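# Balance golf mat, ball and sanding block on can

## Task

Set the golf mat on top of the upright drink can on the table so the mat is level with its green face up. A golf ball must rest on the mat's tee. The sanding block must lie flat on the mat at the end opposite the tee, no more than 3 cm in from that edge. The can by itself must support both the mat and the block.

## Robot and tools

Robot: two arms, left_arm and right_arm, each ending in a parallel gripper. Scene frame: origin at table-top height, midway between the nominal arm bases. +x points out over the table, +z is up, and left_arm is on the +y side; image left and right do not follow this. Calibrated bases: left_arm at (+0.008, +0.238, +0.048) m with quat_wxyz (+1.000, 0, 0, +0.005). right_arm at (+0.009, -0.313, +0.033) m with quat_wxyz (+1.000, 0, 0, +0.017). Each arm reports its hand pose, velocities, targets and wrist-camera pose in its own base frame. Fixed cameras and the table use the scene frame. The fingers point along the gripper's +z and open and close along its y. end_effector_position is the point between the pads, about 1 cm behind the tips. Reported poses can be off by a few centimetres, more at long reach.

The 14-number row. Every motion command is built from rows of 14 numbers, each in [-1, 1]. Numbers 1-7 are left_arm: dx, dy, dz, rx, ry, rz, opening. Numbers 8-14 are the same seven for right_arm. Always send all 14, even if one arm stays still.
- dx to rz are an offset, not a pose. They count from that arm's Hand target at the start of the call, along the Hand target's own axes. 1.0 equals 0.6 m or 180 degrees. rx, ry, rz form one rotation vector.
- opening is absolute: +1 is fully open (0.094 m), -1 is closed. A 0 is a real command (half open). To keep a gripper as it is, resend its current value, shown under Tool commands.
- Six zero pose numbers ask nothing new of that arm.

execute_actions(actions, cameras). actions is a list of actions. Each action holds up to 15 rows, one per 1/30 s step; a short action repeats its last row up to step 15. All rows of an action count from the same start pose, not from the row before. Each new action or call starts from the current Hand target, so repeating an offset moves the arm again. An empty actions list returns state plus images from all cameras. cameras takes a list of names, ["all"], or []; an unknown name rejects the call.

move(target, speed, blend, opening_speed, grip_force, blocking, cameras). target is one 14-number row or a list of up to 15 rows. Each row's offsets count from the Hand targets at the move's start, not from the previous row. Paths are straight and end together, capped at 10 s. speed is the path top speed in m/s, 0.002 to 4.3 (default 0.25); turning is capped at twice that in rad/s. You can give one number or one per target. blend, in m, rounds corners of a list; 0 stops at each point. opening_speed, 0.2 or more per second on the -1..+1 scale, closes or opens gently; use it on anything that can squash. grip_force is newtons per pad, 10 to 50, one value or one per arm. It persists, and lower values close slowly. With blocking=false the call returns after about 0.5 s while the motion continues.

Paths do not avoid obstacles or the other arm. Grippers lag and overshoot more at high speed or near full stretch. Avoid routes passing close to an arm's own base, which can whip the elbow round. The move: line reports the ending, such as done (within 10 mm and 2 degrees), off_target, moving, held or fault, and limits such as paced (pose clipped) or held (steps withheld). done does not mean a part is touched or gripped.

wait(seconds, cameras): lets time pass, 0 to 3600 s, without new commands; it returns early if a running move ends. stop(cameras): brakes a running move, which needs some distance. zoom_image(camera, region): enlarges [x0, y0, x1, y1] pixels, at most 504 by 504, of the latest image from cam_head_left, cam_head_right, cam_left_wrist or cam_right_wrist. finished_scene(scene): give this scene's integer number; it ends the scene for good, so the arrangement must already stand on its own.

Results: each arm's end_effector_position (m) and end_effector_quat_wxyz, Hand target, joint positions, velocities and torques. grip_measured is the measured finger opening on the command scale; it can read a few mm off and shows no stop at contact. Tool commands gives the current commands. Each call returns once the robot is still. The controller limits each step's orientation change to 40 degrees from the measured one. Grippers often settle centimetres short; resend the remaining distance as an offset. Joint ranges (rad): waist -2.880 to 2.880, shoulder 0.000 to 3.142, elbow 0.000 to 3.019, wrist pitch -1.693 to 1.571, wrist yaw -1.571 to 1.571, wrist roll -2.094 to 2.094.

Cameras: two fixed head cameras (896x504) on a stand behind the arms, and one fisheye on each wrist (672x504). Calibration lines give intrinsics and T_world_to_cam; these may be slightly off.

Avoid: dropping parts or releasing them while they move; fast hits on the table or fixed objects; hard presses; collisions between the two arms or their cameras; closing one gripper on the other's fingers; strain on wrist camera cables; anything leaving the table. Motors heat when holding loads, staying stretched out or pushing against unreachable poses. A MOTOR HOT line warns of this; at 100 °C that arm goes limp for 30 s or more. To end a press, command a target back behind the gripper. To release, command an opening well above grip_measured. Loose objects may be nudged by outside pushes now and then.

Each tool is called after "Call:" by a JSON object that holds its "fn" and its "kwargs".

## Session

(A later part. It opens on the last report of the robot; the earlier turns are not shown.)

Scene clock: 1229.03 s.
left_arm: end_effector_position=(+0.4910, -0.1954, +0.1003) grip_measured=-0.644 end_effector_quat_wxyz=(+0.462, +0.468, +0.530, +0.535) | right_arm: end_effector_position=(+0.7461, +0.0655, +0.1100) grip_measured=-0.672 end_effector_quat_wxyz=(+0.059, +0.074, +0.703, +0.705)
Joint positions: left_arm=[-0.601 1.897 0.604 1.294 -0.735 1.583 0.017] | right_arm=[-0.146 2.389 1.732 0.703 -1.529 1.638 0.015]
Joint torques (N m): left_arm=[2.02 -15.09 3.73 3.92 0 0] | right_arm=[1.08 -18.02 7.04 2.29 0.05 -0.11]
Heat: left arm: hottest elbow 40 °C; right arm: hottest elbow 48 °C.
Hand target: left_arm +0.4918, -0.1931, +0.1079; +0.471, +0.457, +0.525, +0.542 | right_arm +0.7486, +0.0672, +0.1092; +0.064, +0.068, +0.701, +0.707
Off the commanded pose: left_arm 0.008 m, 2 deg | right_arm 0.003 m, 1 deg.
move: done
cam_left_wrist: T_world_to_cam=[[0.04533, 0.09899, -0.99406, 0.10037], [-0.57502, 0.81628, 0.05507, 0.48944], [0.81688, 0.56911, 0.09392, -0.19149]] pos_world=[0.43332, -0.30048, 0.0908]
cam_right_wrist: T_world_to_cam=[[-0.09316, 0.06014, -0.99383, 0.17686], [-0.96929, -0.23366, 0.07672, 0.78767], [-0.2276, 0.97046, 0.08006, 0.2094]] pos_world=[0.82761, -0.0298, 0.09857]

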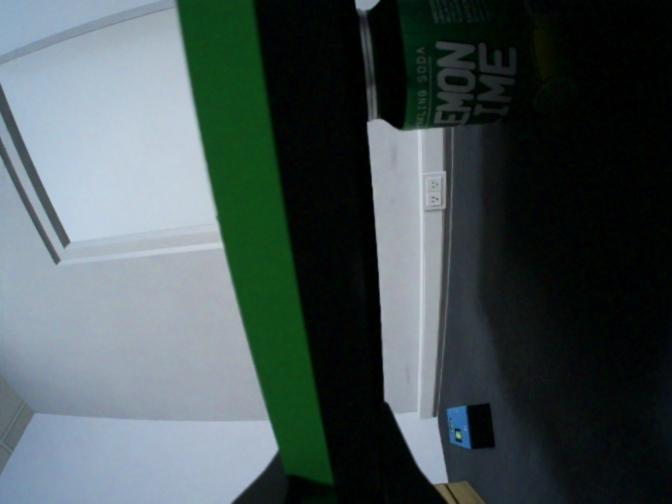

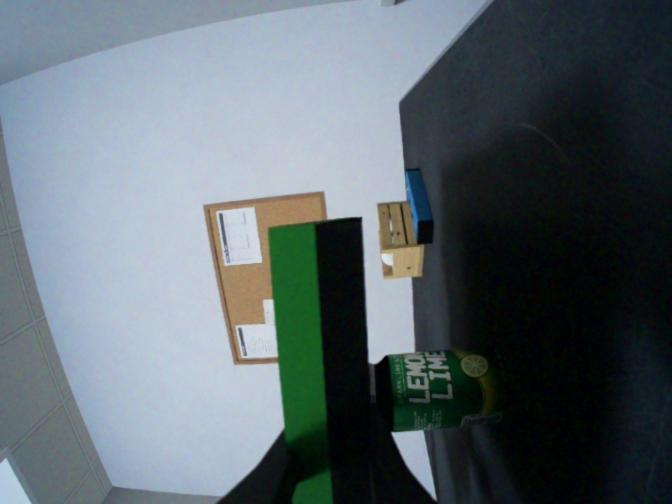

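Call:
{"fn": "move", "kwargs": {"target": [[0,0,0,0,0,0,-0.4,0,0,0,0,0,0,-0.85]], "opening_speed": 0.2, "cameras": ["cam_left_wrist"]}}

Call:
{"fn": "move", "kwargs": {"target": [[0,0,0,0,0,0,0.1,0,0,0,0,0,0,-0.85]], "opening_speed": 0.2, "cameras": ["cam_left_wrist","cam_right_wrist"]}}

Scene clock: 1232.80 s.
left_arm: end_effector_position=(+0.4910, -0.1954, +0.1039) grip_measured=-0.403 end_effector_quat_wxyz=(+0.466, +0.464, +0.527, +0.538) | right_arm: end_effector_position=(+0.7460, +0.0655, +0.1089) grip_measured=-0.672 end_effector_quat_wxyz=(+0.056, +0.077, +0.702, +0.706)
Joint positions: left_arm=[-0.601 1.897 0.604 1.311 -0.735 1.592 0.028] | right_arm=[-0.146 2.391 1.732 0.703 -1.529 1.644 0.015]
Joint torques (N m): left_arm=[1.9 -15.15 3.73 3.11 0 -0.09] | right_arm=[1.55 -17.79 7.23 2.28 -0.02 -0.23]
Heat: left arm: hottest elbow 40 °C; right arm: hottest elbow 47 °C.
Hand target: left_arm +0.4918, -0.1931, +0.1080; +0.471, +0.457, +0.525, +0.542 | right_arm +0.7486, +0.0672, +0.1092; +0.064, +0.068, +0.701, +0.707
Off the commanded pose: left_arm 0.005 m, 1 deg | right_arm 0.003 m, 1 deg.
move: done
cam_left_wrist: T_world_to_cam=[[0.05852, 0.09738, -0.99352, 0.09702], [-0.57574, 0.81633, 0.0461, 0.49051], [0.81553, 0.56932, 0.10384, -0.19213]] pos_world=[0.43342, -0.30048, 0.09373]

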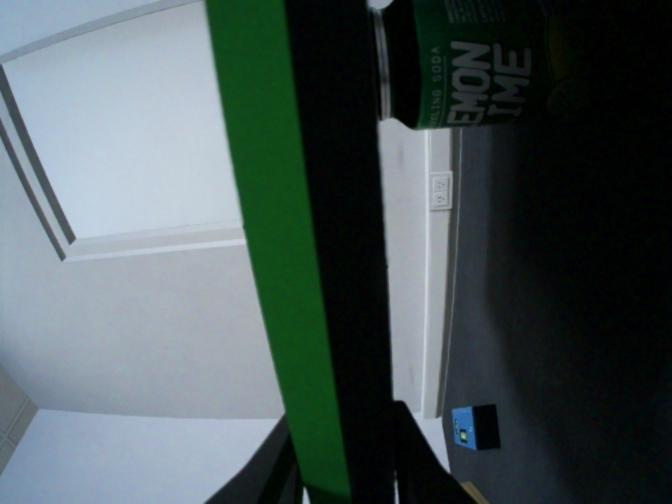

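Scene clock: 1235.57 s.
left_arm: end_effector_position=(+0.4910, -0.1953, +0.1053) grip_measured=+0.097 end_effector_quat_wxyz=(+0.468, +0.462, +0.526, +0.539) | right_arm: end_effector_position=(+0.7460, +0.0655, +0.1089) grip_measured=-0.672 end_effector_quat_wxyz=(+0.056, +0.077, +0.702, +0.706)
Joint positions: left_arm=[-0.601 1.897 0.604 1.319 -0.735 1.593 0.052] | right_arm=[-0.146 2.391 1.732 0.703 -1.529 1.644 0.015]
Joint torques (N m): left_arm=[1.55 -15.09 3.71 2.88 0.03 -0.05] | right_arm=[1.61 -17.79 7.45 2.41 0.06 -0.2]
Heat: left arm: hottest elbow 40 °C; right arm: hottest elbow 47 °C.
Hand target: left_arm +0.4918, -0.1931, +0.1080; +0.471, +0.457, +0.525, +0.542 | right_arm +0.7486, +0.0672, +0.1092; +0.064, +0.068, +0.701, +0.707
Off the commanded pose: left_arm 0.004 m, 1 deg | right_arm 0.003 m, 1 deg.
move: done
cam_left_wrist: T_world_to_cam=[[0.06436, 0.09452, -0.99344, 0.09503], [-0.57601, 0.81645, 0.04037, 0.49122], [0.81491, 0.56963, 0.10699, -0.19216]] pos_world=[0.43342, -0.30058, 0.09514]
cam_right_wrist: T_world_to_cam=[[-0.10138, 0.06165, -0.99294, 0.18169], [-0.96862, -0.2338, 0.08438, 0.78642], [-0.22695, 0.97033, 0.08341, 0.20866]] pos_world=[0.82752, -0.02981, 0.09664]

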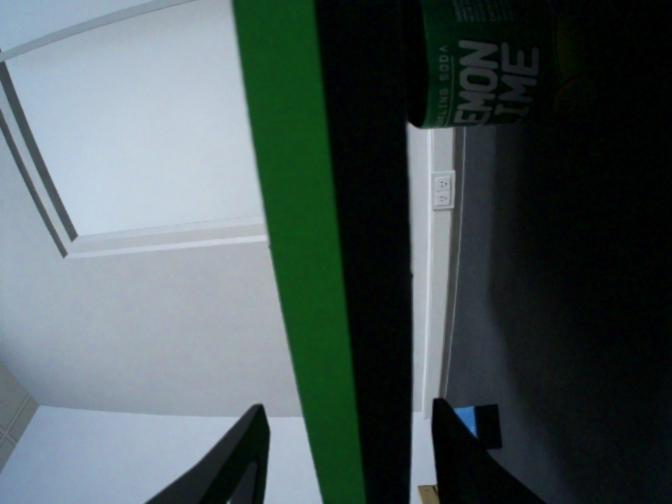

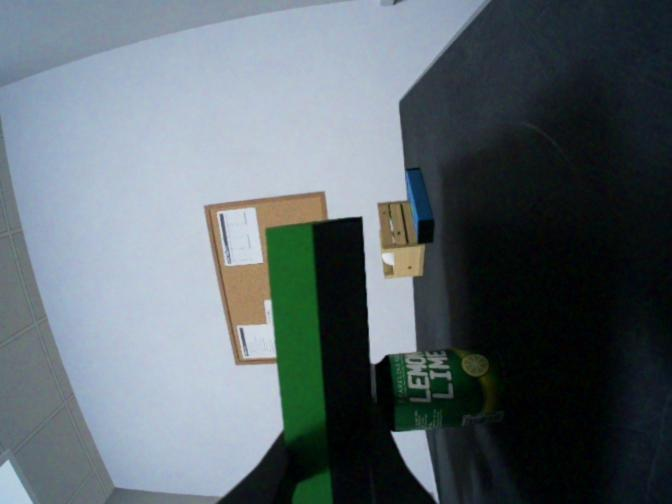

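Call:
{"fn": "move", "kwargs": {"target": [[0,0,0,0,0,0,0.1,0,0,0,0,0,0,-0.5]], "opening_speed": 0.2, "cameras": ["cam_left_wrist","cam_right_wrist"]}}

Scene clock: 1239.30 s.
left_arm: end_effector_position=(+0.4910, -0.1953, +0.1053) grip_measured=+0.098 end_effector_quat_wxyz=(+0.468, +0.462, +0.526, +0.539) | right_arm: end_effector_position=(+0.7460, +0.0655, +0.1089) grip_measured=-0.503 end_effector_quat_wxyz=(+0.056, +0.077, +0.702, +0.706)
Joint positions: left_arm=[-0.601 1.897 0.604 1.319 -0.735 1.593 0.052] | right_arm=[-0.146 2.391 1.732 0.703 -1.529 1.644 0.023]
Joint torques (N m): left_arm=[1.44 -14.86 3.75 2.86 0.02 -0.05] | right_arm=[0.97 -17.9 7.05 2.52 -0.01 -0.17]
Heat: left arm: hottest elbow 39 °C; right arm: hottest elbow 47 °C.
Hand target: left_arm +0.4918, -0.1931, +0.1080; +0.471, +0.457, +0.525, +0.542 | right_arm +0.7486, +0.0672, +0.1092; +0.064, +0.068, +0.701, +0.707
Off the commanded pose: left_arm 0.004 m, 1 deg | right_arm 0.003 m, 1 deg.
move: done
cam_left_wrist: T_world_to_cam=[[0.06436, 0.09452, -0.99344, 0.09503], [-0.57601, 0.81645, 0.04037, 0.49122], [0.81491, 0.56963, 0.10699, -0.19216]] pos_world=[0.43342, -0.30058, 0.09514]
cam_right_wrist: T_world_to_cam=[[-0.10138, 0.06165, -0.99294, 0.18169], [-0.96862, -0.2338, 0.08438, 0.78642], [-0.22695, 0.97033, 0.08341, 0.20866]] pos_world=[0.82752, -0.02981, 0.09664]

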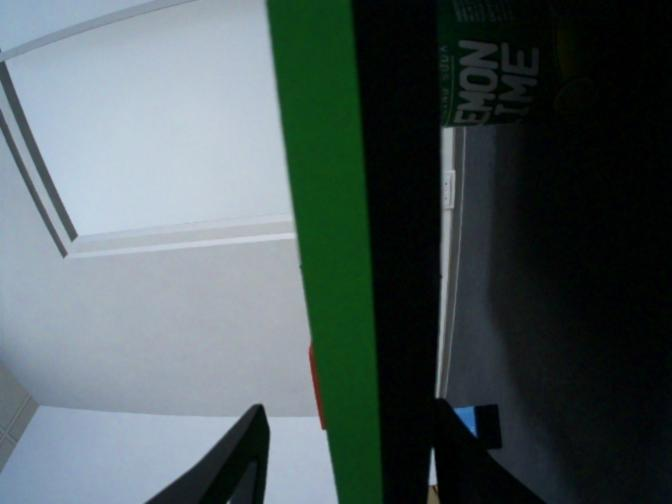

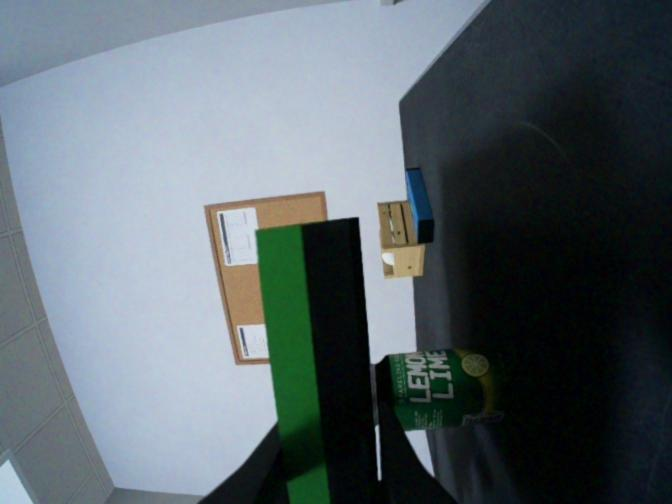

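Call:
{"fn": "zoom_image", "kwargs": {"camera": "cam_right_wrist", "region": [200, 340, 480, 504]}}

Call:
{"fn": "zoom_image", "kwargs": {"camera": "cam_left_wrist", "region": [200, 340, 560, 504]}}

Scaled by 1.800 from the camera's image (finer frame: 960x720).

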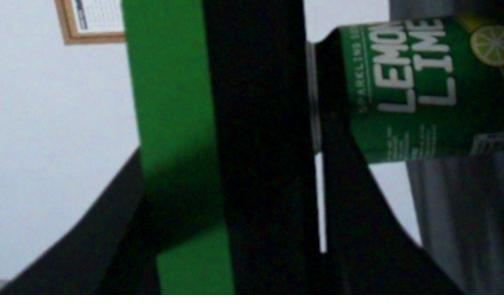

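Scaled by 1.400 from the camera's image (finer frame: 960x720).

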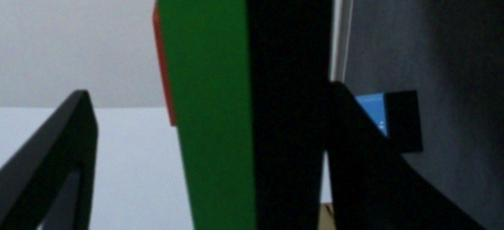

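Call:
{"fn": "move", "kwargs": {"target": [[0,0,0,0,0,0,0.1,0,0,0,0,0,0,-0.85],[0,0,0,0,0,0,-0.85,0,0,0,0,0,0,-0.85]], "opening_speed": 0.3}}

Call:
{"fn": "move", "kwargs": {"target": [[-0.0006,0.045,0.0014,0,0,0,-0.85,0.001,0.095,0.0006,0,0,0,-0.85]], "speed": 0.04}}

Scene clock: 1253.07 s.
left_arm: end_effector_position=(+0.4910, -0.1953, +0.1048) grip_measured=-0.634 end_effector_quat_wxyz=(+0.468, +0.462, +0.526, +0.539) | right_arm: end_effector_position=(+0.7460, +0.0655, +0.1062) grip_measured=-0.672 end_effector_quat_wxyz=(+0.050, +0.083, +0.702, +0.706)
Joint positions: left_arm=[-0.601 1.898 0.604 1.319 -0.735 1.593 0.017] | right_arm=[-0.146 2.395 1.732 0.703 -1.529 1.659 0.015]
Joint torques (N m): left_arm=[1.96 -14.97 3.66 2.82 0.01 -0.07] | right_arm=[1.67 -18.2 6.98 2.7 0.01 -0.27]
Heat: left arm: hottest elbow 39 °C; right arm: hottest elbow 46 °C.
Hand target: left_arm +0.4918, -0.1931, +0.1079; +0.471, +0.457, +0.525, +0.542 | right_arm +0.7486, +0.0672, +0.1092; +0.064, +0.068, +0.701, +0.707
Off the commanded pose: left_arm 0.004 m, 1 deg | right_arm 0.004 m, 2 deg.
move: done

Scene clock: 1255.00 s.
left_arm: end_effector_position=(+0.4903, -0.1949, +0.1152) grip_measured=-0.636 end_effector_quat_wxyz=(+0.462, +0.468, +0.529, +0.536) | right_arm: end_effector_position=(+0.7463, +0.0655, +0.1175) grip_measured=-0.672 end_effector_quat_wxyz=(+0.047, +0.086, +0.701, +0.706)
Joint positions: left_arm=[-0.601 1.843 0.598 1.245 -0.735 1.584 0.017] | right_arm=[-0.146 2.379 1.732 0.703 -1.529 1.683 0.015]
Joint torques (N m): left_arm=[1.49 -18.37 4.18 2.24 -0.02 0.05] | right_arm=[1.14 -22.95 7.02 1.4 -0.03 0.06]
Heat: left arm: hottest elbow 39 °C; right arm: hottest elbow 46 °C.
Hand target: left_arm +0.4918, -0.1935, +0.1350; +0.471, +0.457, +0.525, +0.542 | right_arm +0.7484, +0.0672, +0.1661; +0.064, +0.068, +0.701, +0.707
Off the commanded pose: left_arm 0.020 m, 2 deg | right_arm 0.049 m, 3 deg.
move: off_target (left_arm, right_arm)

Call:
{"fn": "move", "kwargs": {"target": [[0.0005,0.005,0.0575,0,0,0,-0.85,-0.0543,0.0202,0.017,0,0,-0.016,-0.85]], "speed": 0.03}}

Scene clock: 1258.73 s.
left_arm: end_effector_position=(+0.5121, -0.1877, +0.1180) grip_measured=-0.642 end_effector_quat_wxyz=(+0.465, +0.470, +0.532, +0.529) | right_arm: end_effector_position=(+0.7635, +0.0671, +0.1336) grip_measured=-0.672 end_effector_quat_wxyz=(+0.052, +0.085, +0.701, +0.706)
Joint positions: left_arm=[-0.552 1.843 0.636 1.198 -0.679 1.568 0.017] | right_arm=[-0.14 2.39 1.804 0.652 -1.516 1.684 0.015]
Joint torques (N m): left_arm=[2.49 -17.2 6.98 1.91 -0.08 0.13] | right_arm=[2.14 -19.49 12.38 1.44 0.07 -0.11]
Heat: left arm: hottest elbow 39 °C; right arm: hottest elbow 46 °C.
Hand target: left_arm +0.5259, -0.1884, +0.1391; +0.471, +0.457, +0.525, +0.542 | right_arm +0.7824, +0.0709, +0.1782; +0.082, +0.050, +0.702, +0.705
Off the commanded pose: left_arm 0.025 m, 2 deg | right_arm 0.049 m, 5 deg.
move: off_target (left_arm, right_arm)

Call:
{"fn": "move", "kwargs": {"target": [[0.0028,-0.0443,-0.0212,0,0,0,-0.85,0.0267,-0.0538,-0.0102,0,0,0,-0.85]], "speed": 0.03}}

Scene clock: 1262.67 s.
left_arm: end_effector_position=(+0.5110, -0.1867, +0.1050) grip_measured=-0.643 end_effector_quat_wxyz=(+0.467, +0.465, +0.532, +0.532) | right_arm: end_effector_position=(+0.7627, +0.0678, +0.1236) grip_measured=-0.672 end_effector_quat_wxyz=(+0.055, +0.079, +0.702, +0.706)
Joint positions: left_arm=[-0.553 1.893 0.636 1.258 -0.685 1.569 0.017] | right_arm=[-0.14 2.404 1.804 0.652 -1.52 1.658 0.015]
Joint torques (N m): left_arm=[1.08 -15.21 4.82 3.52 -0.45 0.13] | right_arm=[1.9 -20.48 8.1 2.48 -0.02 -0.38]
Heat: left arm: hottest elbow 40 °C; right arm: hottest elbow 47 °C.
Hand target: left_arm +0.5139, -0.1884, +0.1121; +0.471, +0.457, +0.525, +0.542 | right_arm +0.7670, +0.0678, +0.1451; +0.082, +0.050, +0.702, +0.705
Off the commanded pose: left_arm 0.008 m, 2 deg | right_arm 0.022 m, 5 deg.
move: off_target (right_arm)

Call:
{"fn": "move", "kwargs": {"target": [[0,-0.005,-0.0002,0,0,0,-0.85,0.002,-0.0433,-0.0004,0,0,0.01,-0.85]], "speed": 0.03, "cameras": ["cam_left_wrist","cam_right_wrist"]}}

Scene clock: 1264.80 s.
left_arm: end_effector_position=(+0.5107, -0.1866, +0.1009) grip_measured=-0.643 end_effector_quat_wxyz=(+0.463, +0.468, +0.531, +0.533) | right_arm: end_effector_position=(+0.7624, +0.0679, +0.1106) grip_measured=-0.672 end_effector_quat_wxyz=(+0.051, +0.083, +0.702, +0.706)
Joint positions: left_arm=[-0.554 1.903 0.636 1.263 -0.686 1.574 0.017] | right_arm=[-0.14 2.422 1.804 0.652 -1.521 1.65 0.015]
Joint torques (N m): left_arm=[1.38 -14.92 4.78 3.73 -0.45 0.06] | right_arm=[1.49 -18.2 8.12 2.5 -0.09 -0.32]
Heat: left arm: hottest elbow 40 °C; right arm: hottest elbow 47 °C.
Hand target: left_arm +0.5139, -0.1884, +0.1092; +0.471, +0.456, +0.525, +0.542 | right_arm +0.7669, +0.0677, +0.1192; +0.071, +0.061, +0.701, +0.706
Off the commanded pose: left_arm 0.009 m, 2 deg | right_arm 0.010 m, 3 deg.
move: off_target (right_arm)
cam_left_wrist: T_world_to_cam=[[0.04229, 0.09309, -0.99476, 0.09963], [-0.5727, 0.8181, 0.05221, 0.49303], [0.81868, 0.56749, 0.08791, -0.21312]] pos_world=[0.45262, -0.29168, 0.0921]
cam_right_wrist: T_world_to_cam=[[-0.11611, 0.06455, -0.99114, 0.19575], [-0.96761, -0.23256, 0.09821, 0.80029], [-0.22416, 0.97044, 0.08946, 0.20711]] pos_world=[0.84352, -0.02751, 0.09689]

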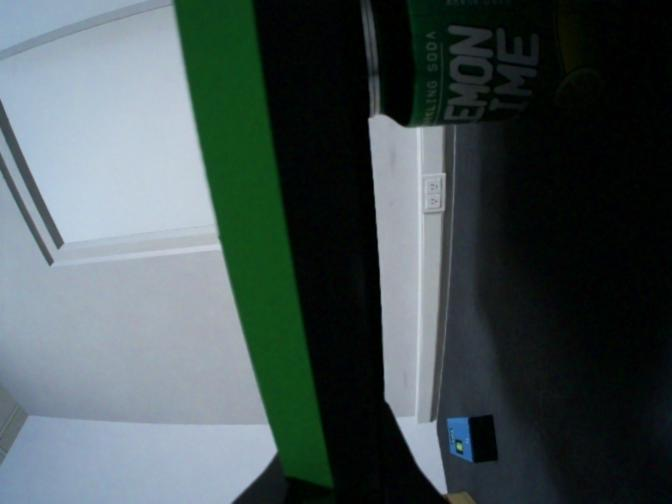

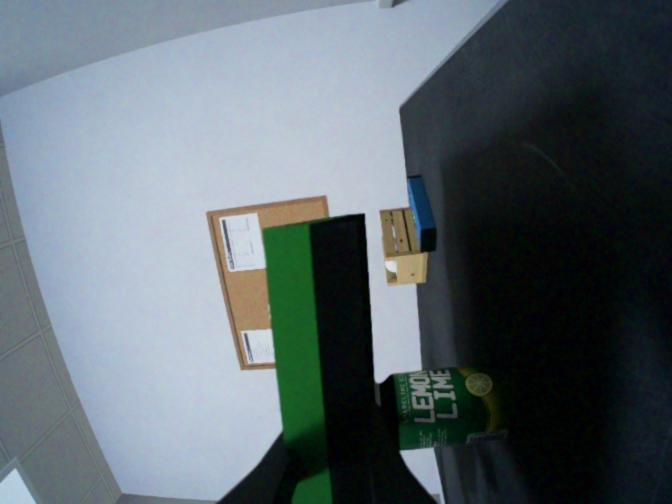

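Call:
{"fn": "move", "kwargs": {"target": [[0,0,0,0,0,0,-0.85,0.001,-0.0117,-0.0001,0,0,0.008,-0.85]], "speed": 0.03}}

Call:
{"fn": "move", "kwargs": {"target": [[0,0,0,0,0,0,0.1,0,0,0,0,0,0,-0.85]], "opening_speed": 0.25, "cameras": ["cam_left_wrist","cam_right_wrist"]}}

Scene clock: 1267.07 s.
left_arm: end_effector_position=(+0.5106, -0.1868, +0.1011) grip_measured=-0.643 end_effector_quat_wxyz=(+0.463, +0.469, +0.530, +0.534) | right_arm: end_effector_position=(+0.7624, +0.0679, +0.1089) grip_measured=-0.672 end_effector_quat_wxyz=(+0.050, +0.083, +0.702, +0.706)
Joint positions: left_arm=[-0.554 1.903 0.636 1.265 -0.686 1.579 0.017] | right_arm=[-0.14 2.424 1.804 0.652 -1.521 1.65 0.015]
Joint torques (N m): left_arm=[1.26 -15.03 4.81 3.63 -0.42 0.04] | right_arm=[1.61 -17.67 7.94 2.25 -0.1 -0.18]
Heat: left arm: hottest elbow 40 °C; right arm: hottest elbow 47 °C.
Hand target: left_arm +0.5138, -0.1886, +0.1091; +0.471, +0.457, +0.525, +0.542 | right_arm +0.7664, +0.0678, +0.1122; +0.062, +0.070, +0.701, +0.707
Off the commanded pose: left_arm 0.009 m, 2 deg | right_arm 0.005 m, 2 deg.
move: done

Scene clock: 1271.17 s.
left_arm: end_effector_position=(+0.5104, -0.1856, +0.1052) grip_measured=+0.097 end_effector_quat_wxyz=(+0.465, +0.463, +0.528, +0.539) | right_arm: end_effector_position=(+0.7624, +0.0679, +0.1078) grip_measured=-0.672 end_effector_quat_wxyz=(+0.050, +0.084, +0.702, +0.706)
Joint positions: left_arm=[-0.554 1.903 0.636 1.285 -0.693 1.59 0.052] | right_arm=[-0.14 2.425 1.804 0.652 -1.521 1.65 0.015]
Joint torques (N m): left_arm=[1.26 -14.92 4.9 2.93 -0.09 -0.06] | right_arm=[1.2 -18.49 7.64 2.33 -0.09 -0.16]
Heat: left arm: hottest elbow 40 °C; right arm: hottest elbow 47 °C.
Hand target: left_arm +0.5138, -0.1886, +0.1091; +0.471, +0.457, +0.525, +0.542 | right_arm +0.7664, +0.0678, +0.1121; +0.062, +0.070, +0.701, +0.707
Off the commanded pose: left_arm 0.006 m, 1 deg | right_arm 0.006 m, 2 deg.
move: done
cam_left_wrist: T_world_to_cam=[[0.05753, 0.09764, -0.99356, 0.09685], [-0.57881, 0.81413, 0.04649, 0.4948], [0.81343, 0.57241, 0.10335, -0.21194]] pos_world=[0.45322, -0.29097, 0.09513]
cam_right_wrist: T_world_to_cam=[[-0.11997, 0.06513, -0.99064, 0.19587], [-0.96722, -0.23261, 0.10184, 0.79985], [-0.2238, 0.97039, 0.0909, 0.20683]] pos_world=[0.84342, -0.02741, 0.09378]

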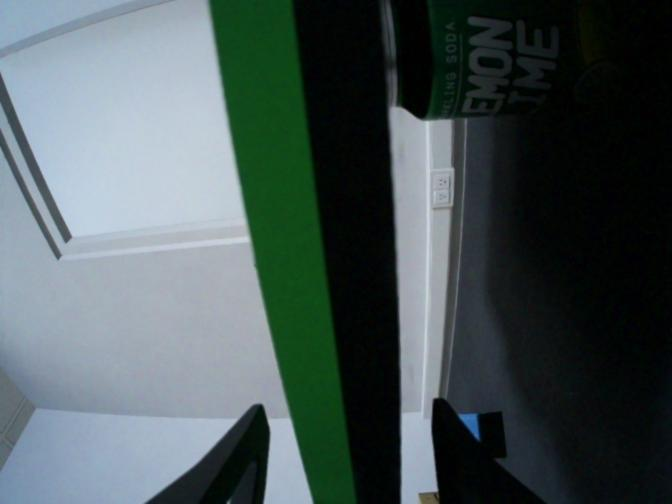

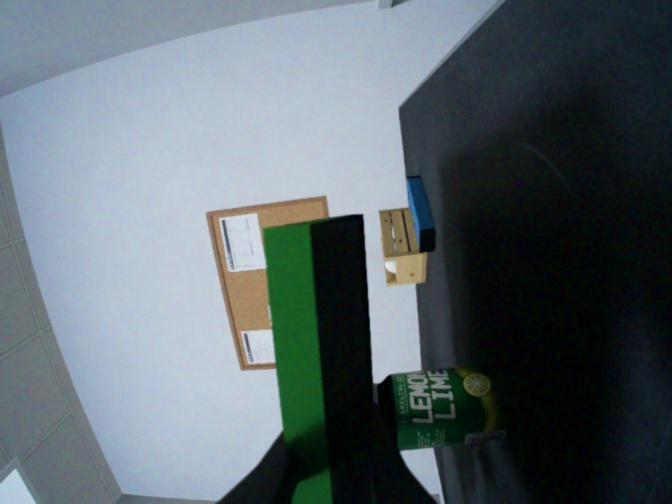

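Call:
{"fn": "move", "kwargs": {"target": [[0,0,0,0,0,0,0.1,0,0,0,0,0,0,-0.5]], "opening_speed": 0.2, "cameras": ["cam_left_wrist","cam_right_wrist"]}}

Scene clock: 1274.00 s.
left_arm: end_effector_position=(+0.5104, -0.1856, +0.1052) grip_measured=+0.098 end_effector_quat_wxyz=(+0.465, +0.463, +0.528, +0.539) | right_arm: end_effector_position=(+0.7623, +0.0679, +0.1078) grip_measured=-0.503 end_effector_quat_wxyz=(+0.050, +0.084, +0.702, +0.706)
Joint positions: left_arm=[-0.554 1.903 0.636 1.285 -0.693 1.59 0.052] | right_arm=[-0.14 2.425 1.804 0.652 -1.521 1.65 0.023]
Joint torques (N m): left_arm=[1.03 -14.86 4.85 2.86 -0.1 -0.07] | right_arm=[1.03 -18.26 7.94 2.4 -0.08 -0.23]
Heat: left arm: hottest elbow 40 °C; right arm: hottest elbow 48 °C.
Hand target: left_arm +0.5138, -0.1886, +0.1091; +0.471, +0.457, +0.525, +0.542 | right_arm +0.7664, +0.0678, +0.1121; +0.062, +0.070, +0.701, +0.707
Off the commanded pose: left_arm 0.006 m, 1 deg | right_arm 0.006 m, 2 deg.
move: done
cam_left_wrist: T_world_to_cam=[[0.05753, 0.09764, -0.99356, 0.09685], [-0.57881, 0.81413, 0.04649, 0.4948], [0.81343, 0.57241, 0.10335, -0.21194]] pos_world=[0.45322, -0.29097, 0.09513]
cam_right_wrist: T_world_to_cam=[[-0.11999, 0.06508, -0.99064, 0.19587], [-0.96713, -0.23301, 0.10183, 0.79966], [-0.2242, 0.9703, 0.0909, 0.20714]] pos_world=[0.84332, -0.02741, 0.09378]

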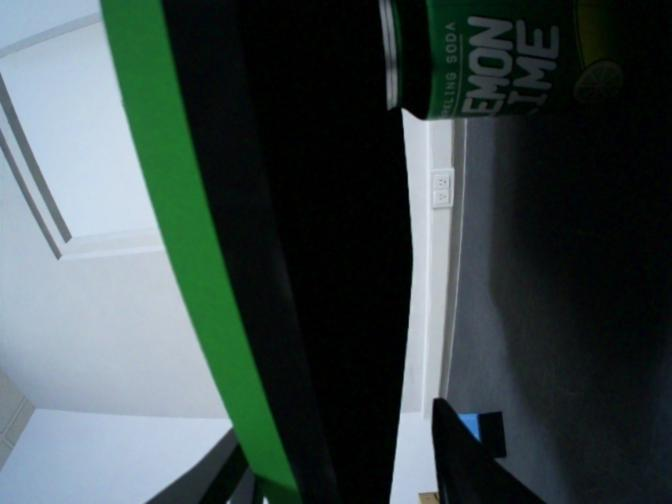

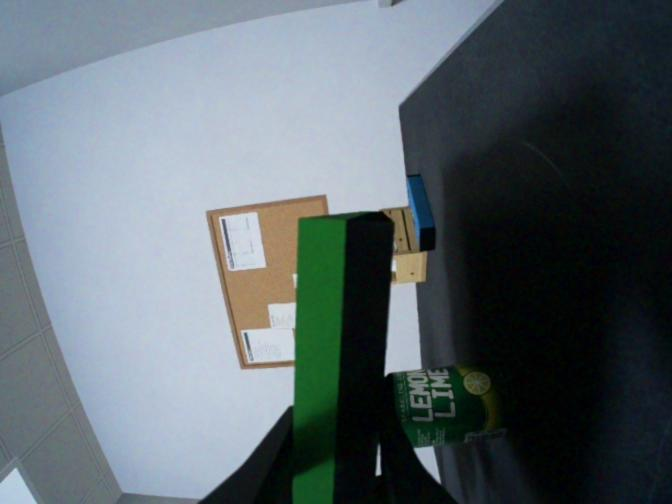

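Call:
{"fn": "move", "kwargs": {"target": [[0,0,0,0,0,0,0.1,0,0,0,0,0,0,-0.85],[0,0,0,0,0,0,-0.85,0,0,0,0,0,0,-0.85]], "opening_speed": 0.3}}

Call:
{"fn": "move", "kwargs": {"target": [[-0.0006,0.045,0.0014,0,0,0,-0.85,0.001,0.095,0.0006,0,0,0,-0.85]], "speed": 0.04, "cameras": ["cam_left_wrist","cam_right_wrist"]}}

Scene clock: 1283.27 s.
left_arm: end_effector_position=(+0.5104, -0.1856, +0.1044) grip_measured=-0.633 end_effector_quat_wxyz=(+0.464, +0.464, +0.528, +0.539) | right_arm: end_effector_position=(+0.7623, +0.0679, +0.1073) grip_measured=-0.673 end_effector_quat_wxyz=(+0.048, +0.085, +0.701, +0.706)
Joint positions: left_arm=[-0.554 1.905 0.636 1.285 -0.693 1.59 0.017] | right_arm=[-0.14 2.426 1.804 0.652 -1.521 1.653 0.015]
Joint torques (N m): left_arm=[1.61 -15.21 4.85 2.89 -0.08 -0.04] | right_arm=[1.26 -18.14 8.02 2.55 -0.08 -0.22]
Heat: left arm: hottest elbow 40 °C; right arm: hottest elbow 48 °C.
Hand target: left_arm +0.5138, -0.1886, +0.1092; +0.471, +0.457, +0.525, +0.542 | right_arm +0.7664, +0.0678, +0.1123; +0.062, +0.070, +0.701, +0.707
Off the commanded pose: left_arm 0.007 m, 1 deg | right_arm 0.006 m, 2 deg.
move: done

Scene clock: 1285.23 s.
left_arm: end_effector_position=(+0.5112, -0.1860, +0.1126) grip_measured=-0.634 end_effector_quat_wxyz=(+0.458, +0.470, +0.532, +0.535) | right_arm: end_effector_position=(+0.7625, +0.0679, +0.1135) grip_measured=-0.673 end_effector_quat_wxyz=(+0.043, +0.090, +0.701, +0.706)
Joint positions: left_arm=[-0.554 1.86 0.636 1.215 -0.693 1.579 0.017] | right_arm=[-0.14 2.417 1.804 0.644 -1.521 1.669 0.015]
Joint torques (N m): left_arm=[1.14 -19.02 4.86 2.17 -0.11 0.07] | right_arm=[1.85 -23.24 7.68 1.24 -0.19 0.08]
Heat: left arm: hottest elbow 40 °C; right arm: hottest elbow 48 °C.
Hand target: left_arm +0.5138, -0.1890, +0.1361; +0.471, +0.457, +0.525, +0.542 | right_arm +0.7665, +0.0677, +0.1691; +0.062, +0.070, +0.701, +0.707
Off the commanded pose: left_arm 0.024 m, 2 deg | right_arm 0.056 m, 3 deg.
move: off_target (left_arm, right_arm)
cam_left_wrist: T_world_to_cam=[[0.03636, 0.10116, -0.99421, 0.11566], [-0.57829, 0.8135, 0.06162, 0.49316], [0.81502, 0.5727, 0.08808, -0.21218]] pos_world=[0.45392, -0.29137, 0.10329]
cam_right_wrist: T_world_to_cam=[[-0.13773, 0.06843, -0.9881, 0.21458], [-0.96515, -0.2334, 0.11837, 0.79597], [-0.22253, 0.96997, 0.09819, 0.20466]] pos_world=[0.84333, -0.02741, 0.09771]

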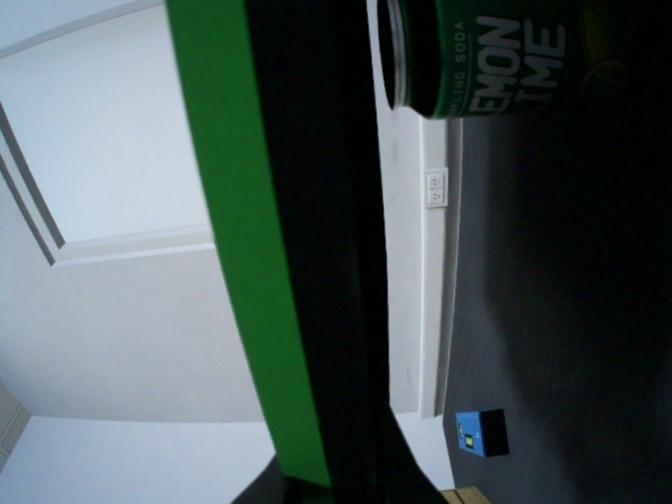

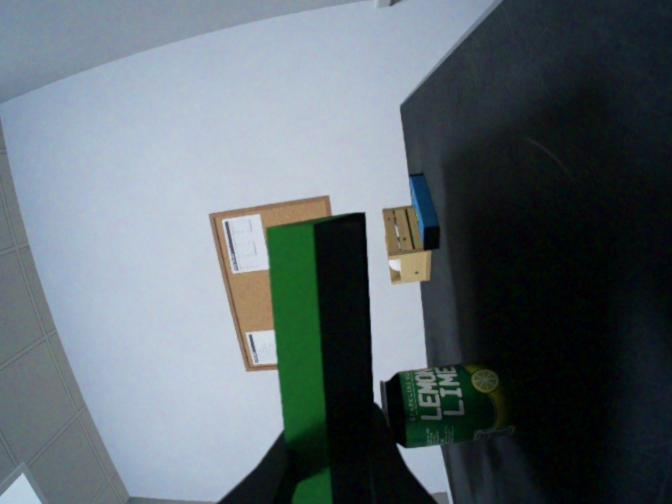

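Call:
{"fn": "move", "kwargs": {"target": [[-0.0049,0.0085,-0.0611,0,0,0,-0.85,0.0573,0.0332,-0.0226,0,0,-0.02,-0.85]], "speed": 0.03}}

Scene clock: 1288.90 s.
left_arm: end_effector_position=(+0.4794, -0.1934, +0.1205) grip_measured=-0.636 end_effector_quat_wxyz=(+0.458, +0.468, +0.535, +0.534) | right_arm: end_effector_position=(+0.7305, +0.0642, +0.1315) grip_measured=-0.673 end_effector_quat_wxyz=(+0.046, +0.087, +0.702, +0.706)
Joint positions: left_arm=[-0.617 1.802 0.573 1.215 -0.761 1.571 0.017] | right_arm=[-0.151 2.314 1.663 0.644 -1.534 1.622 0.015]
Joint torques (N m): left_arm=[0.91 -16.67 4.19 3.26 -0.15 0.14] | right_arm=[0.15 -22.83 6.83 2.62 -0.24 -0.19]
Heat: left arm: hottest elbow 40 °C; right arm: hottest elbow 48 °C.
Hand target: left_arm +0.4778, -0.1969, +0.1400; +0.471, +0.457, +0.525, +0.542 | right_arm +0.7304, +0.0606, +0.1892; +0.084, +0.048, +0.703, +0.705
Off the commanded pose: left_arm 0.020 m, 3 deg | right_arm 0.058 m, 6 deg.
move: off_target (left_arm, right_arm)

Call:
{"fn": "move", "kwargs": {"target": [[-0.0064,0.0014,0.0455,0,0,0,-0.85,-0.0507,-0.0024,0.0096,0,0,0,-0.85]], "speed": 0.03}}

Scene clock: 1292.30 s.
left_arm: end_effector_position=(+0.4920, -0.1930, +0.1275) grip_measured=-0.637 end_effector_quat_wxyz=(+0.468, +0.464, +0.532, +0.532) | right_arm: end_effector_position=(+0.7425, +0.0616, +0.1481) grip_measured=-0.673 end_effector_quat_wxyz=(+0.059, +0.075, +0.703, +0.705)
Joint positions: left_arm=[-0.593 1.802 0.598 1.209 -0.726 1.569 0.017] | right_arm=[-0.152 2.318 1.716 0.63 -1.533 1.623 0.015]
Joint torques (N m): left_arm=[1.96 -15.03 7.08 1.89 0.09 0.16] | right_arm=[0.85 -18.9 12.3 1.44 -0.03 0]
Heat: left arm: hottest elbow 40 °C; right arm: hottest elbow 48 °C.
Hand target: left_arm +0.5053, -0.1969, +0.1417; +0.471, +0.457, +0.525, +0.542 | right_arm +0.7614, +0.0605, +0.1896; +0.084, +0.048, +0.703, +0.705
Off the commanded pose: left_arm 0.020 m, 2 deg | right_arm 0.045 m, 4 deg.
move: off_target (left_arm, right_arm)

Call:
{"fn": "move", "kwargs": {"target": [[0.0092,-0.0473,-0.0193,0,0,0,-0.85,0.0307,-0.0897,-0.0013,0,0,0.008,-0.85]], "speed": 0.03}}

Scene clock: 1296.73 s.
left_arm: end_effector_position=(+0.4911, -0.1920, +0.1039) grip_measured=-0.637 end_effector_quat_wxyz=(+0.465, +0.465, +0.534, +0.531) | right_arm: end_effector_position=(+0.7427, +0.0615, +0.1199) grip_measured=-0.673 end_effector_quat_wxyz=(+0.055, +0.080, +0.703, +0.705)
Joint positions: left_arm=[-0.593 1.878 0.598 1.276 -0.729 1.566 0.017] | right_arm=[-0.152 2.358 1.716 0.629 -1.533 1.594 0.015]
Joint torques (N m): left_arm=[1.14 -14.56 4.49 3.79 -0.17 0.16] | right_arm=[1.73 -19.14 7.41 2.61 -0.16 -0.3]
Heat: left arm: hottest elbow 40 °C; right arm: hottest elbow 48 °C.
Hand target: left_arm +0.4940, -0.1929, +0.1130; +0.471, +0.457, +0.525, +0.542 | right_arm +0.7459, +0.0631, +0.1348; +0.075, +0.057, +0.702, +0.706
Off the commanded pose: left_arm 0.010 m, 2 deg | right_arm 0.015 m, 4 deg.
move: off_target (right_arm)

Call:
{"fn": "move", "kwargs": {"target": [[0,-0.0067,-0.0002,0,0,0,-0.85,0.001,-0.033,-0.0002,0,0,0.006,-0.85]], "speed": 0.03}}

Call:
{"fn": "move", "kwargs": {"target": [[0,0,0,0,0,0,0.1,0,0,0,0,0,0,-0.85]], "opening_speed": 0.25, "cameras": ["cam_left_wrist","cam_right_wrist"]}}

Scene clock: 1298.53 s.
left_arm: end_effector_position=(+0.4908, -0.1918, +0.1014) grip_measured=-0.637 end_effector_quat_wxyz=(+0.463, +0.467, +0.531, +0.534) | right_arm: end_effector_position=(+0.7425, +0.0616, +0.1116) grip_measured=-0.673 end_effector_quat_wxyz=(+0.053, +0.081, +0.703, +0.705)
Joint positions: left_arm=[-0.593 1.889 0.598 1.29 -0.729 1.577 0.017] | right_arm=[-0.152 2.37 1.716 0.629 -1.533 1.586 0.015]
Joint torques (N m): left_arm=[1.67 -14.68 4.56 3.59 -0.14 0.11] | right_arm=[1.61 -17.32 7.45 2.58 -0.11 -0.26]
Heat: left arm: hottest elbow 40 °C; right arm: hottest elbow 48 °C.
Hand target: left_arm +0.4940, -0.1930, +0.1090; +0.471, +0.457, +0.525, +0.542 | right_arm +0.7458, +0.0632, +0.1150; +0.069, +0.063, +0.701, +0.707
Off the commanded pose: left_arm 0.008 m, 2 deg | right_arm 0.005 m, 3 deg.
move: off_target (right_arm)

Scene clock: 1302.63 s.
left_arm: end_effector_position=(+0.4908, -0.1916, +0.1055) grip_measured=+0.097 end_effector_quat_wxyz=(+0.466, +0.464, +0.527, +0.539) | right_arm: end_effector_position=(+0.7424, +0.0616, +0.1131) grip_measured=-0.673 end_effector_quat_wxyz=(+0.064, +0.070, +0.704, +0.704)
Joint positions: left_arm=[-0.593 1.889 0.598 1.312 -0.729 1.592 0.052] | right_arm=[-0.152 2.371 1.716 0.658 -1.533 1.583 0.015]
Joint torques (N m): left_arm=[1.44 -14.8 4.51 2.84 -0.09 -0.08] | right_arm=[1.85 -17.14 7.46 2.24 -0.03 -0.02]
Heat: left arm: hottest elbow 40 °C; right arm: hottest elbow 47 °C.
Hand target: left_arm +0.4940, -0.1929, +0.1089; +0.471, +0.457, +0.525, +0.542 | right_arm +0.7459, +0.0632, +0.1149; +0.069, +0.064, +0.701, +0.707
Off the commanded pose: left_arm 0.005 m, 1 deg | right_arm 0.004 m, 1 deg.
move: done
cam_left_wrist: T_world_to_cam=[[0.05933, 0.09771, -0.99345, 0.098], [-0.57674, 0.81564, 0.04578, 0.48769], [0.81477, 0.57024, 0.10475, -0.19375]] pos_world=[0.43332, -0.29688, 0.09533]
cam_right_wrist: T_world_to_cam=[[-0.08141, 0.05624, -0.99509, 0.17151], [-0.9705, -0.23178, 0.0663, 0.78501], [-0.22692, 0.97114, 0.07345, 0.21234]] pos_world=[0.824, -0.03391, 0.10302]

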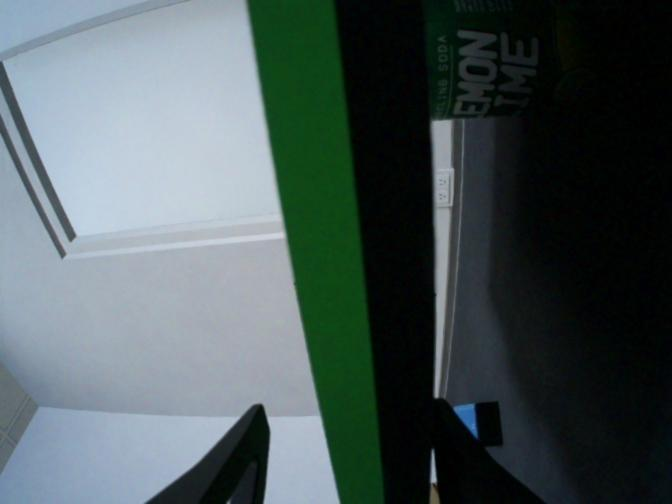

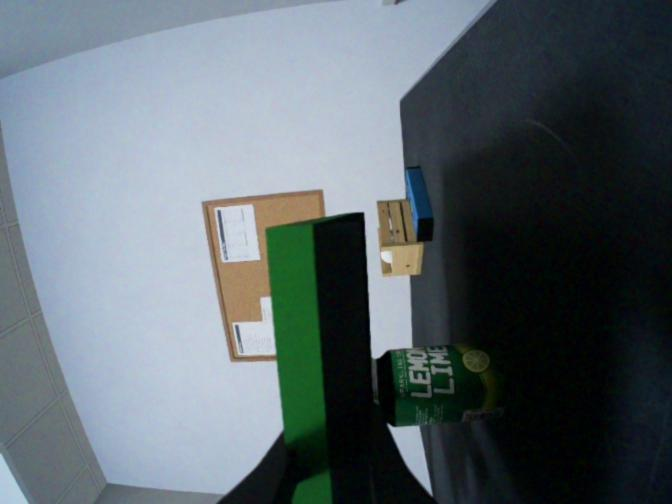

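Call:
{"fn": "move", "kwargs": {"target": [[0,0,0,0,0,0,0.1,0,0,0,0,0,0,-0.5]], "opening_speed": 0.2, "cameras": ["cam_left_wrist","cam_right_wrist"]}}

Scene clock: 1306.03 s.
left_arm: end_effector_position=(+0.4908, -0.1916, +0.1055) grip_measured=+0.098 end_effector_quat_wxyz=(+0.466, +0.464, +0.527, +0.539) | right_arm: end_effector_position=(+0.7424, +0.0616, +0.1131) grip_measured=-0.503 end_effector_quat_wxyz=(+0.064, +0.070, +0.704, +0.704)
Joint positions: left_arm=[-0.593 1.889 0.598 1.312 -0.729 1.592 0.052] | right_arm=[-0.152 2.371 1.716 0.659 -1.533 1.583 0.023]
Joint torques (N m): left_arm=[1.44 -14.51 4.49 2.86 -0.1 -0.06] | right_arm=[1.26 -18.02 7.39 2.55 -0.04 -0.04]
Heat: left arm: hottest elbow 40 °C; right arm: hottest elbow 47 °C.
Hand target: left_arm +0.4940, -0.1929, +0.1089; +0.471, +0.457, +0.525, +0.542 | right_arm +0.7459, +0.0632, +0.1149; +0.069, +0.064, +0.701, +0.707
Off the commanded pose: left_arm 0.005 m, 1 deg | right_arm 0.004 m, 1 deg.
move: done
cam_left_wrist: T_world_to_cam=[[0.05933, 0.09771, -0.99345, 0.098], [-0.57674, 0.81564, 0.04578, 0.48769], [0.81477, 0.57024, 0.10475, -0.19375]] pos_world=[0.43332, -0.29688, 0.09533]
cam_right_wrist: T_world_to_cam=[[-0.08068, 0.05621, -0.99515, 0.17111], [-0.97055, -0.2318, 0.06559, 0.7851], [-0.22699, 0.97114, 0.07326, 0.21241]] pos_world=[0.824, -0.03391, 0.10322]

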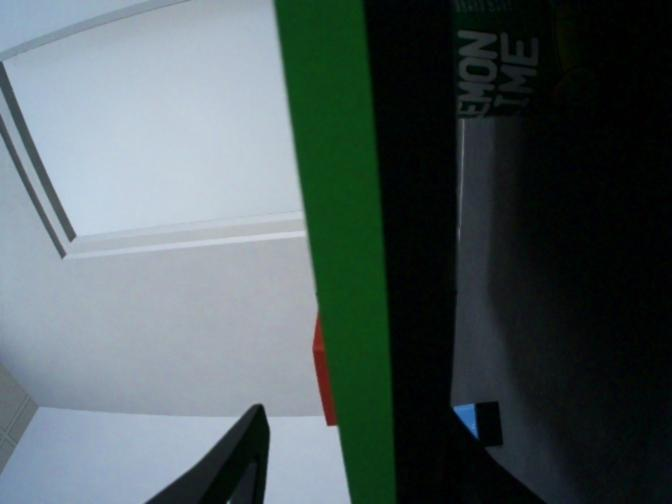

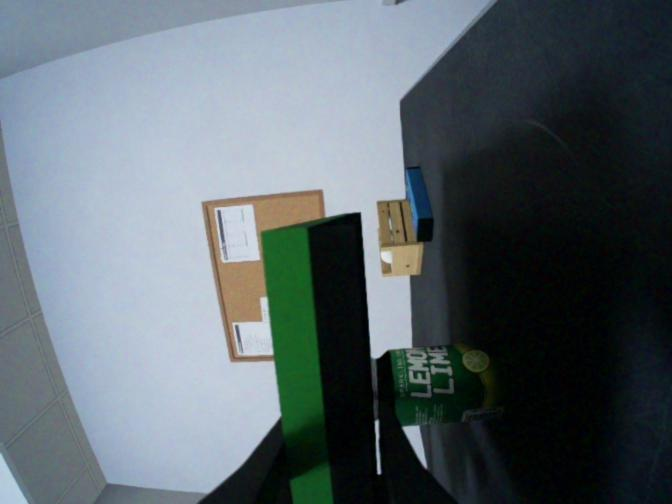

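Call:
{"fn": "move", "kwargs": {"target": [[0,0,0,0,0,0,0.1,0,0,0,0,0,0,-0.3]], "opening_speed": 0.2, "cameras": ["cam_left_wrist","cam_right_wrist"]}}

Scene clock: 1310.50 s.
left_arm: end_effector_position=(+0.4908, -0.1916, +0.1055) grip_measured=+0.098 end_effector_quat_wxyz=(+0.466, +0.464, +0.527, +0.539) | right_arm: end_effector_position=(+0.7424, +0.0616, +0.1131) grip_measured=-0.303 end_effector_quat_wxyz=(+0.064, +0.070, +0.704, +0.704)
Joint positions: left_arm=[-0.593 1.889 0.598 1.312 -0.729 1.592 0.052] | right_arm=[-0.152 2.371 1.716 0.659 -1.533 1.583 0.033]
Joint torques (N m): left_arm=[1.67 -14.33 4.57 2.78 -0.06 -0.07] | right_arm=[2.02 -17.2 7.39 2.48 -0.07 -0.05]
Heat: left arm: hottest elbow 40 °C; right arm: hottest elbow 47 °C.
Hand target: left_arm +0.4940, -0.1929, +0.1089; +0.471, +0.457, +0.525, +0.542 | right_arm +0.7459, +0.0632, +0.1149; +0.069, +0.064, +0.701, +0.707
Off the commanded pose: left_arm 0.005 m, 1 deg | right_arm 0.004 m, 1 deg.
move: done
cam_left_wrist: T_world_to_cam=[[0.05933, 0.09771, -0.99345, 0.098], [-0.57674, 0.81564, 0.04578, 0.48769], [0.81477, 0.57024, 0.10475, -0.19375]] pos_world=[0.43332, -0.29688, 0.09533]
cam_right_wrist: T_world_to_cam=[[-0.08068, 0.05621, -0.99515, 0.17111], [-0.97055, -0.2318, 0.06559, 0.7851], [-0.22699, 0.97114, 0.07326, 0.21241]] pos_world=[0.824, -0.03391, 0.10322]

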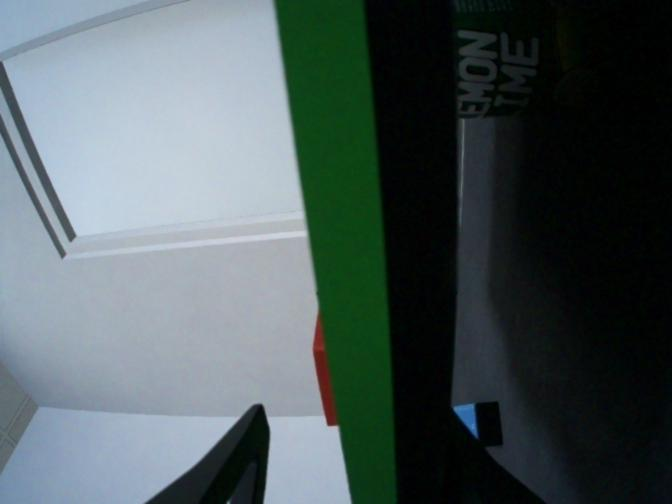

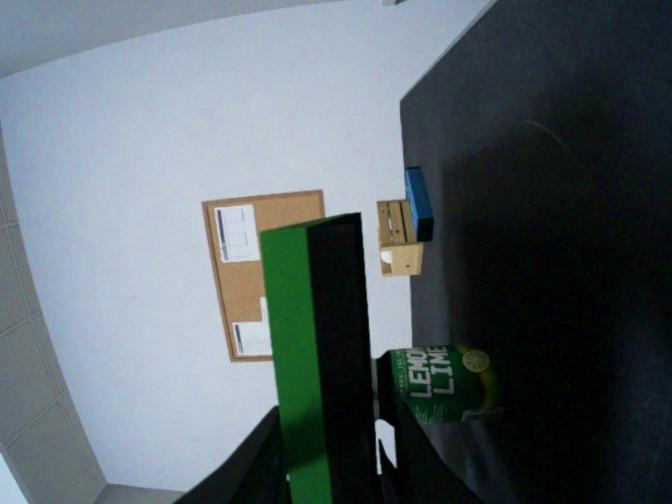

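Call:
{"fn": "zoom_image", "kwargs": {"camera": "cam_left_wrist", "region": [240, 320, 560, 504]}}

Call:
{"fn": "zoom_image", "kwargs": {"camera": "cam_right_wrist", "region": [160, 320, 480, 504]}}

Scaled by 1.575 from the camera's image (finer frame: 960x720).

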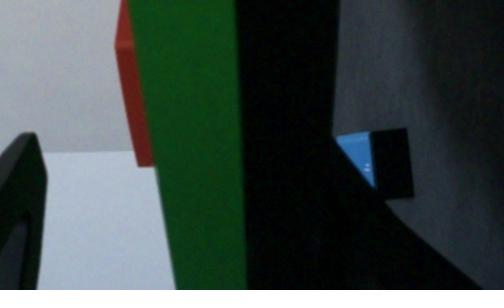

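Scaled by 1.575 from the camera's image (finer frame: 960x720).

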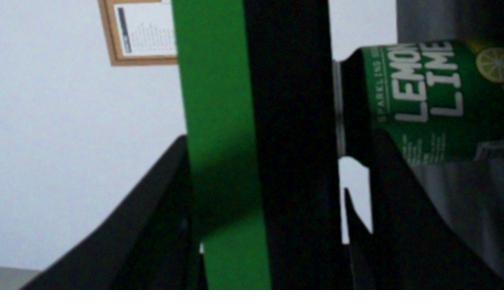

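Call:
{"fn": "move", "kwargs": {"target": [[0,-0.015,-0.0005,0,0,0,0.1,0,0,0,0,0,0,-0.3]], "speed": 0.03, "cameras": ["cam_left_wrist","cam_right_wrist"]}}

Scene clock: 1313.47 s.
left_arm: end_effector_position=(+0.4903, -0.1913, +0.1033) grip_measured=+0.098 end_effector_quat_wxyz=(+0.470, +0.459, +0.526, +0.539) | right_arm: end_effector_position=(+0.7424, +0.0616, +0.1131) grip_measured=-0.302 end_effector_quat_wxyz=(+0.064, +0.070, +0.704, +0.704)
Joint positions: left_arm=[-0.593 1.906 0.598 1.341 -0.729 1.592 0.052] | right_arm=[-0.152 2.371 1.716 0.659 -1.533 1.583 0.033]
Joint torques (N m): left_arm=[1.55 -13.39 4.59 2.86 -0.07 -0.07] | right_arm=[1.44 -17.9 7.41 2.33 -0.06 -0.02]
Heat: left arm: hottest elbow 40 °C; right arm: hottest elbow 47 °C.
Hand target: left_arm +0.4940, -0.1929, +0.1000; +0.471, +0.457, +0.525, +0.542 | right_arm +0.7459, +0.0632, +0.1149; +0.069, +0.064, +0.701, +0.707
Off the commanded pose: left_arm 0.005 m, 0 deg | right_arm 0.004 m, 1 deg.
move: done
cam_left_wrist: T_world_to_cam=[[0.06969, 0.09074, -0.99343, 0.08927], [-0.57718, 0.81591, 0.03404, 0.48868], [0.81364, 0.57102, 0.10923, -0.19307]] pos_world=[0.43292, -0.29658, 0.09314]
cam_right_wrist: T_world_to_cam=[[-0.08068, 0.05621, -0.99515, 0.17111], [-0.97055, -0.2318, 0.06559, 0.7851], [-0.22699, 0.97114, 0.07326, 0.21241]] pos_world=[0.824, -0.03391, 0.10322]

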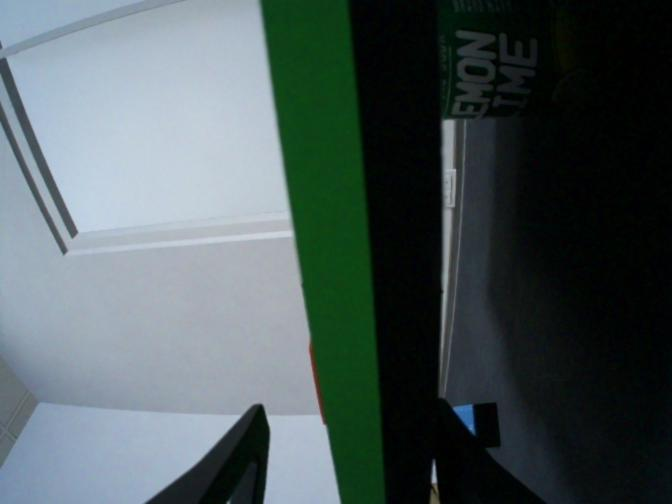

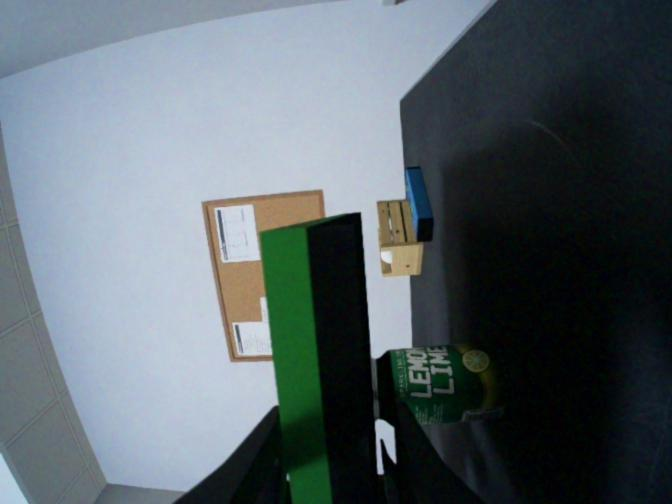

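Call:
{"fn": "move", "kwargs": {"target": [[0,-0.012,-0.0004,0,0,0,0.1,0,0,0,0,0,0,-0.3]], "speed": 0.03}}

Scene clock: 1317.30 s.
left_arm: end_effector_position=(+0.4895, -0.1908, +0.0961) grip_measured=+0.098 end_effector_quat_wxyz=(+0.470, +0.459, +0.526, +0.539) | right_arm: end_effector_position=(+0.7424, +0.0616, +0.1131) grip_measured=-0.302 end_effector_quat_wxyz=(+0.064, +0.070, +0.704, +0.704)
Joint positions: left_arm=[-0.593 1.931 0.598 1.365 -0.729 1.592 0.052] | right_arm=[-0.152 2.371 1.716 0.659 -1.533 1.583 0.033]
Joint torques (N m): left_arm=[1.44 -13.1 4.56 2.77 -0.07 -0.06] | right_arm=[1.55 -17.2 7.35 2.32 -0.02 -0.03]
Heat: left arm: hottest elbow 40 °C; right arm: hottest elbow 47 °C.
Hand target: left_arm +0.4940, -0.1929, +0.0927; +0.471, +0.457, +0.525, +0.542 | right_arm +0.7459, +0.0632, +0.1149; +0.069, +0.064, +0.701, +0.707
Off the commanded pose: left_arm 0.006 m, 1 deg | right_arm 0.004 m, 1 deg.
move: done


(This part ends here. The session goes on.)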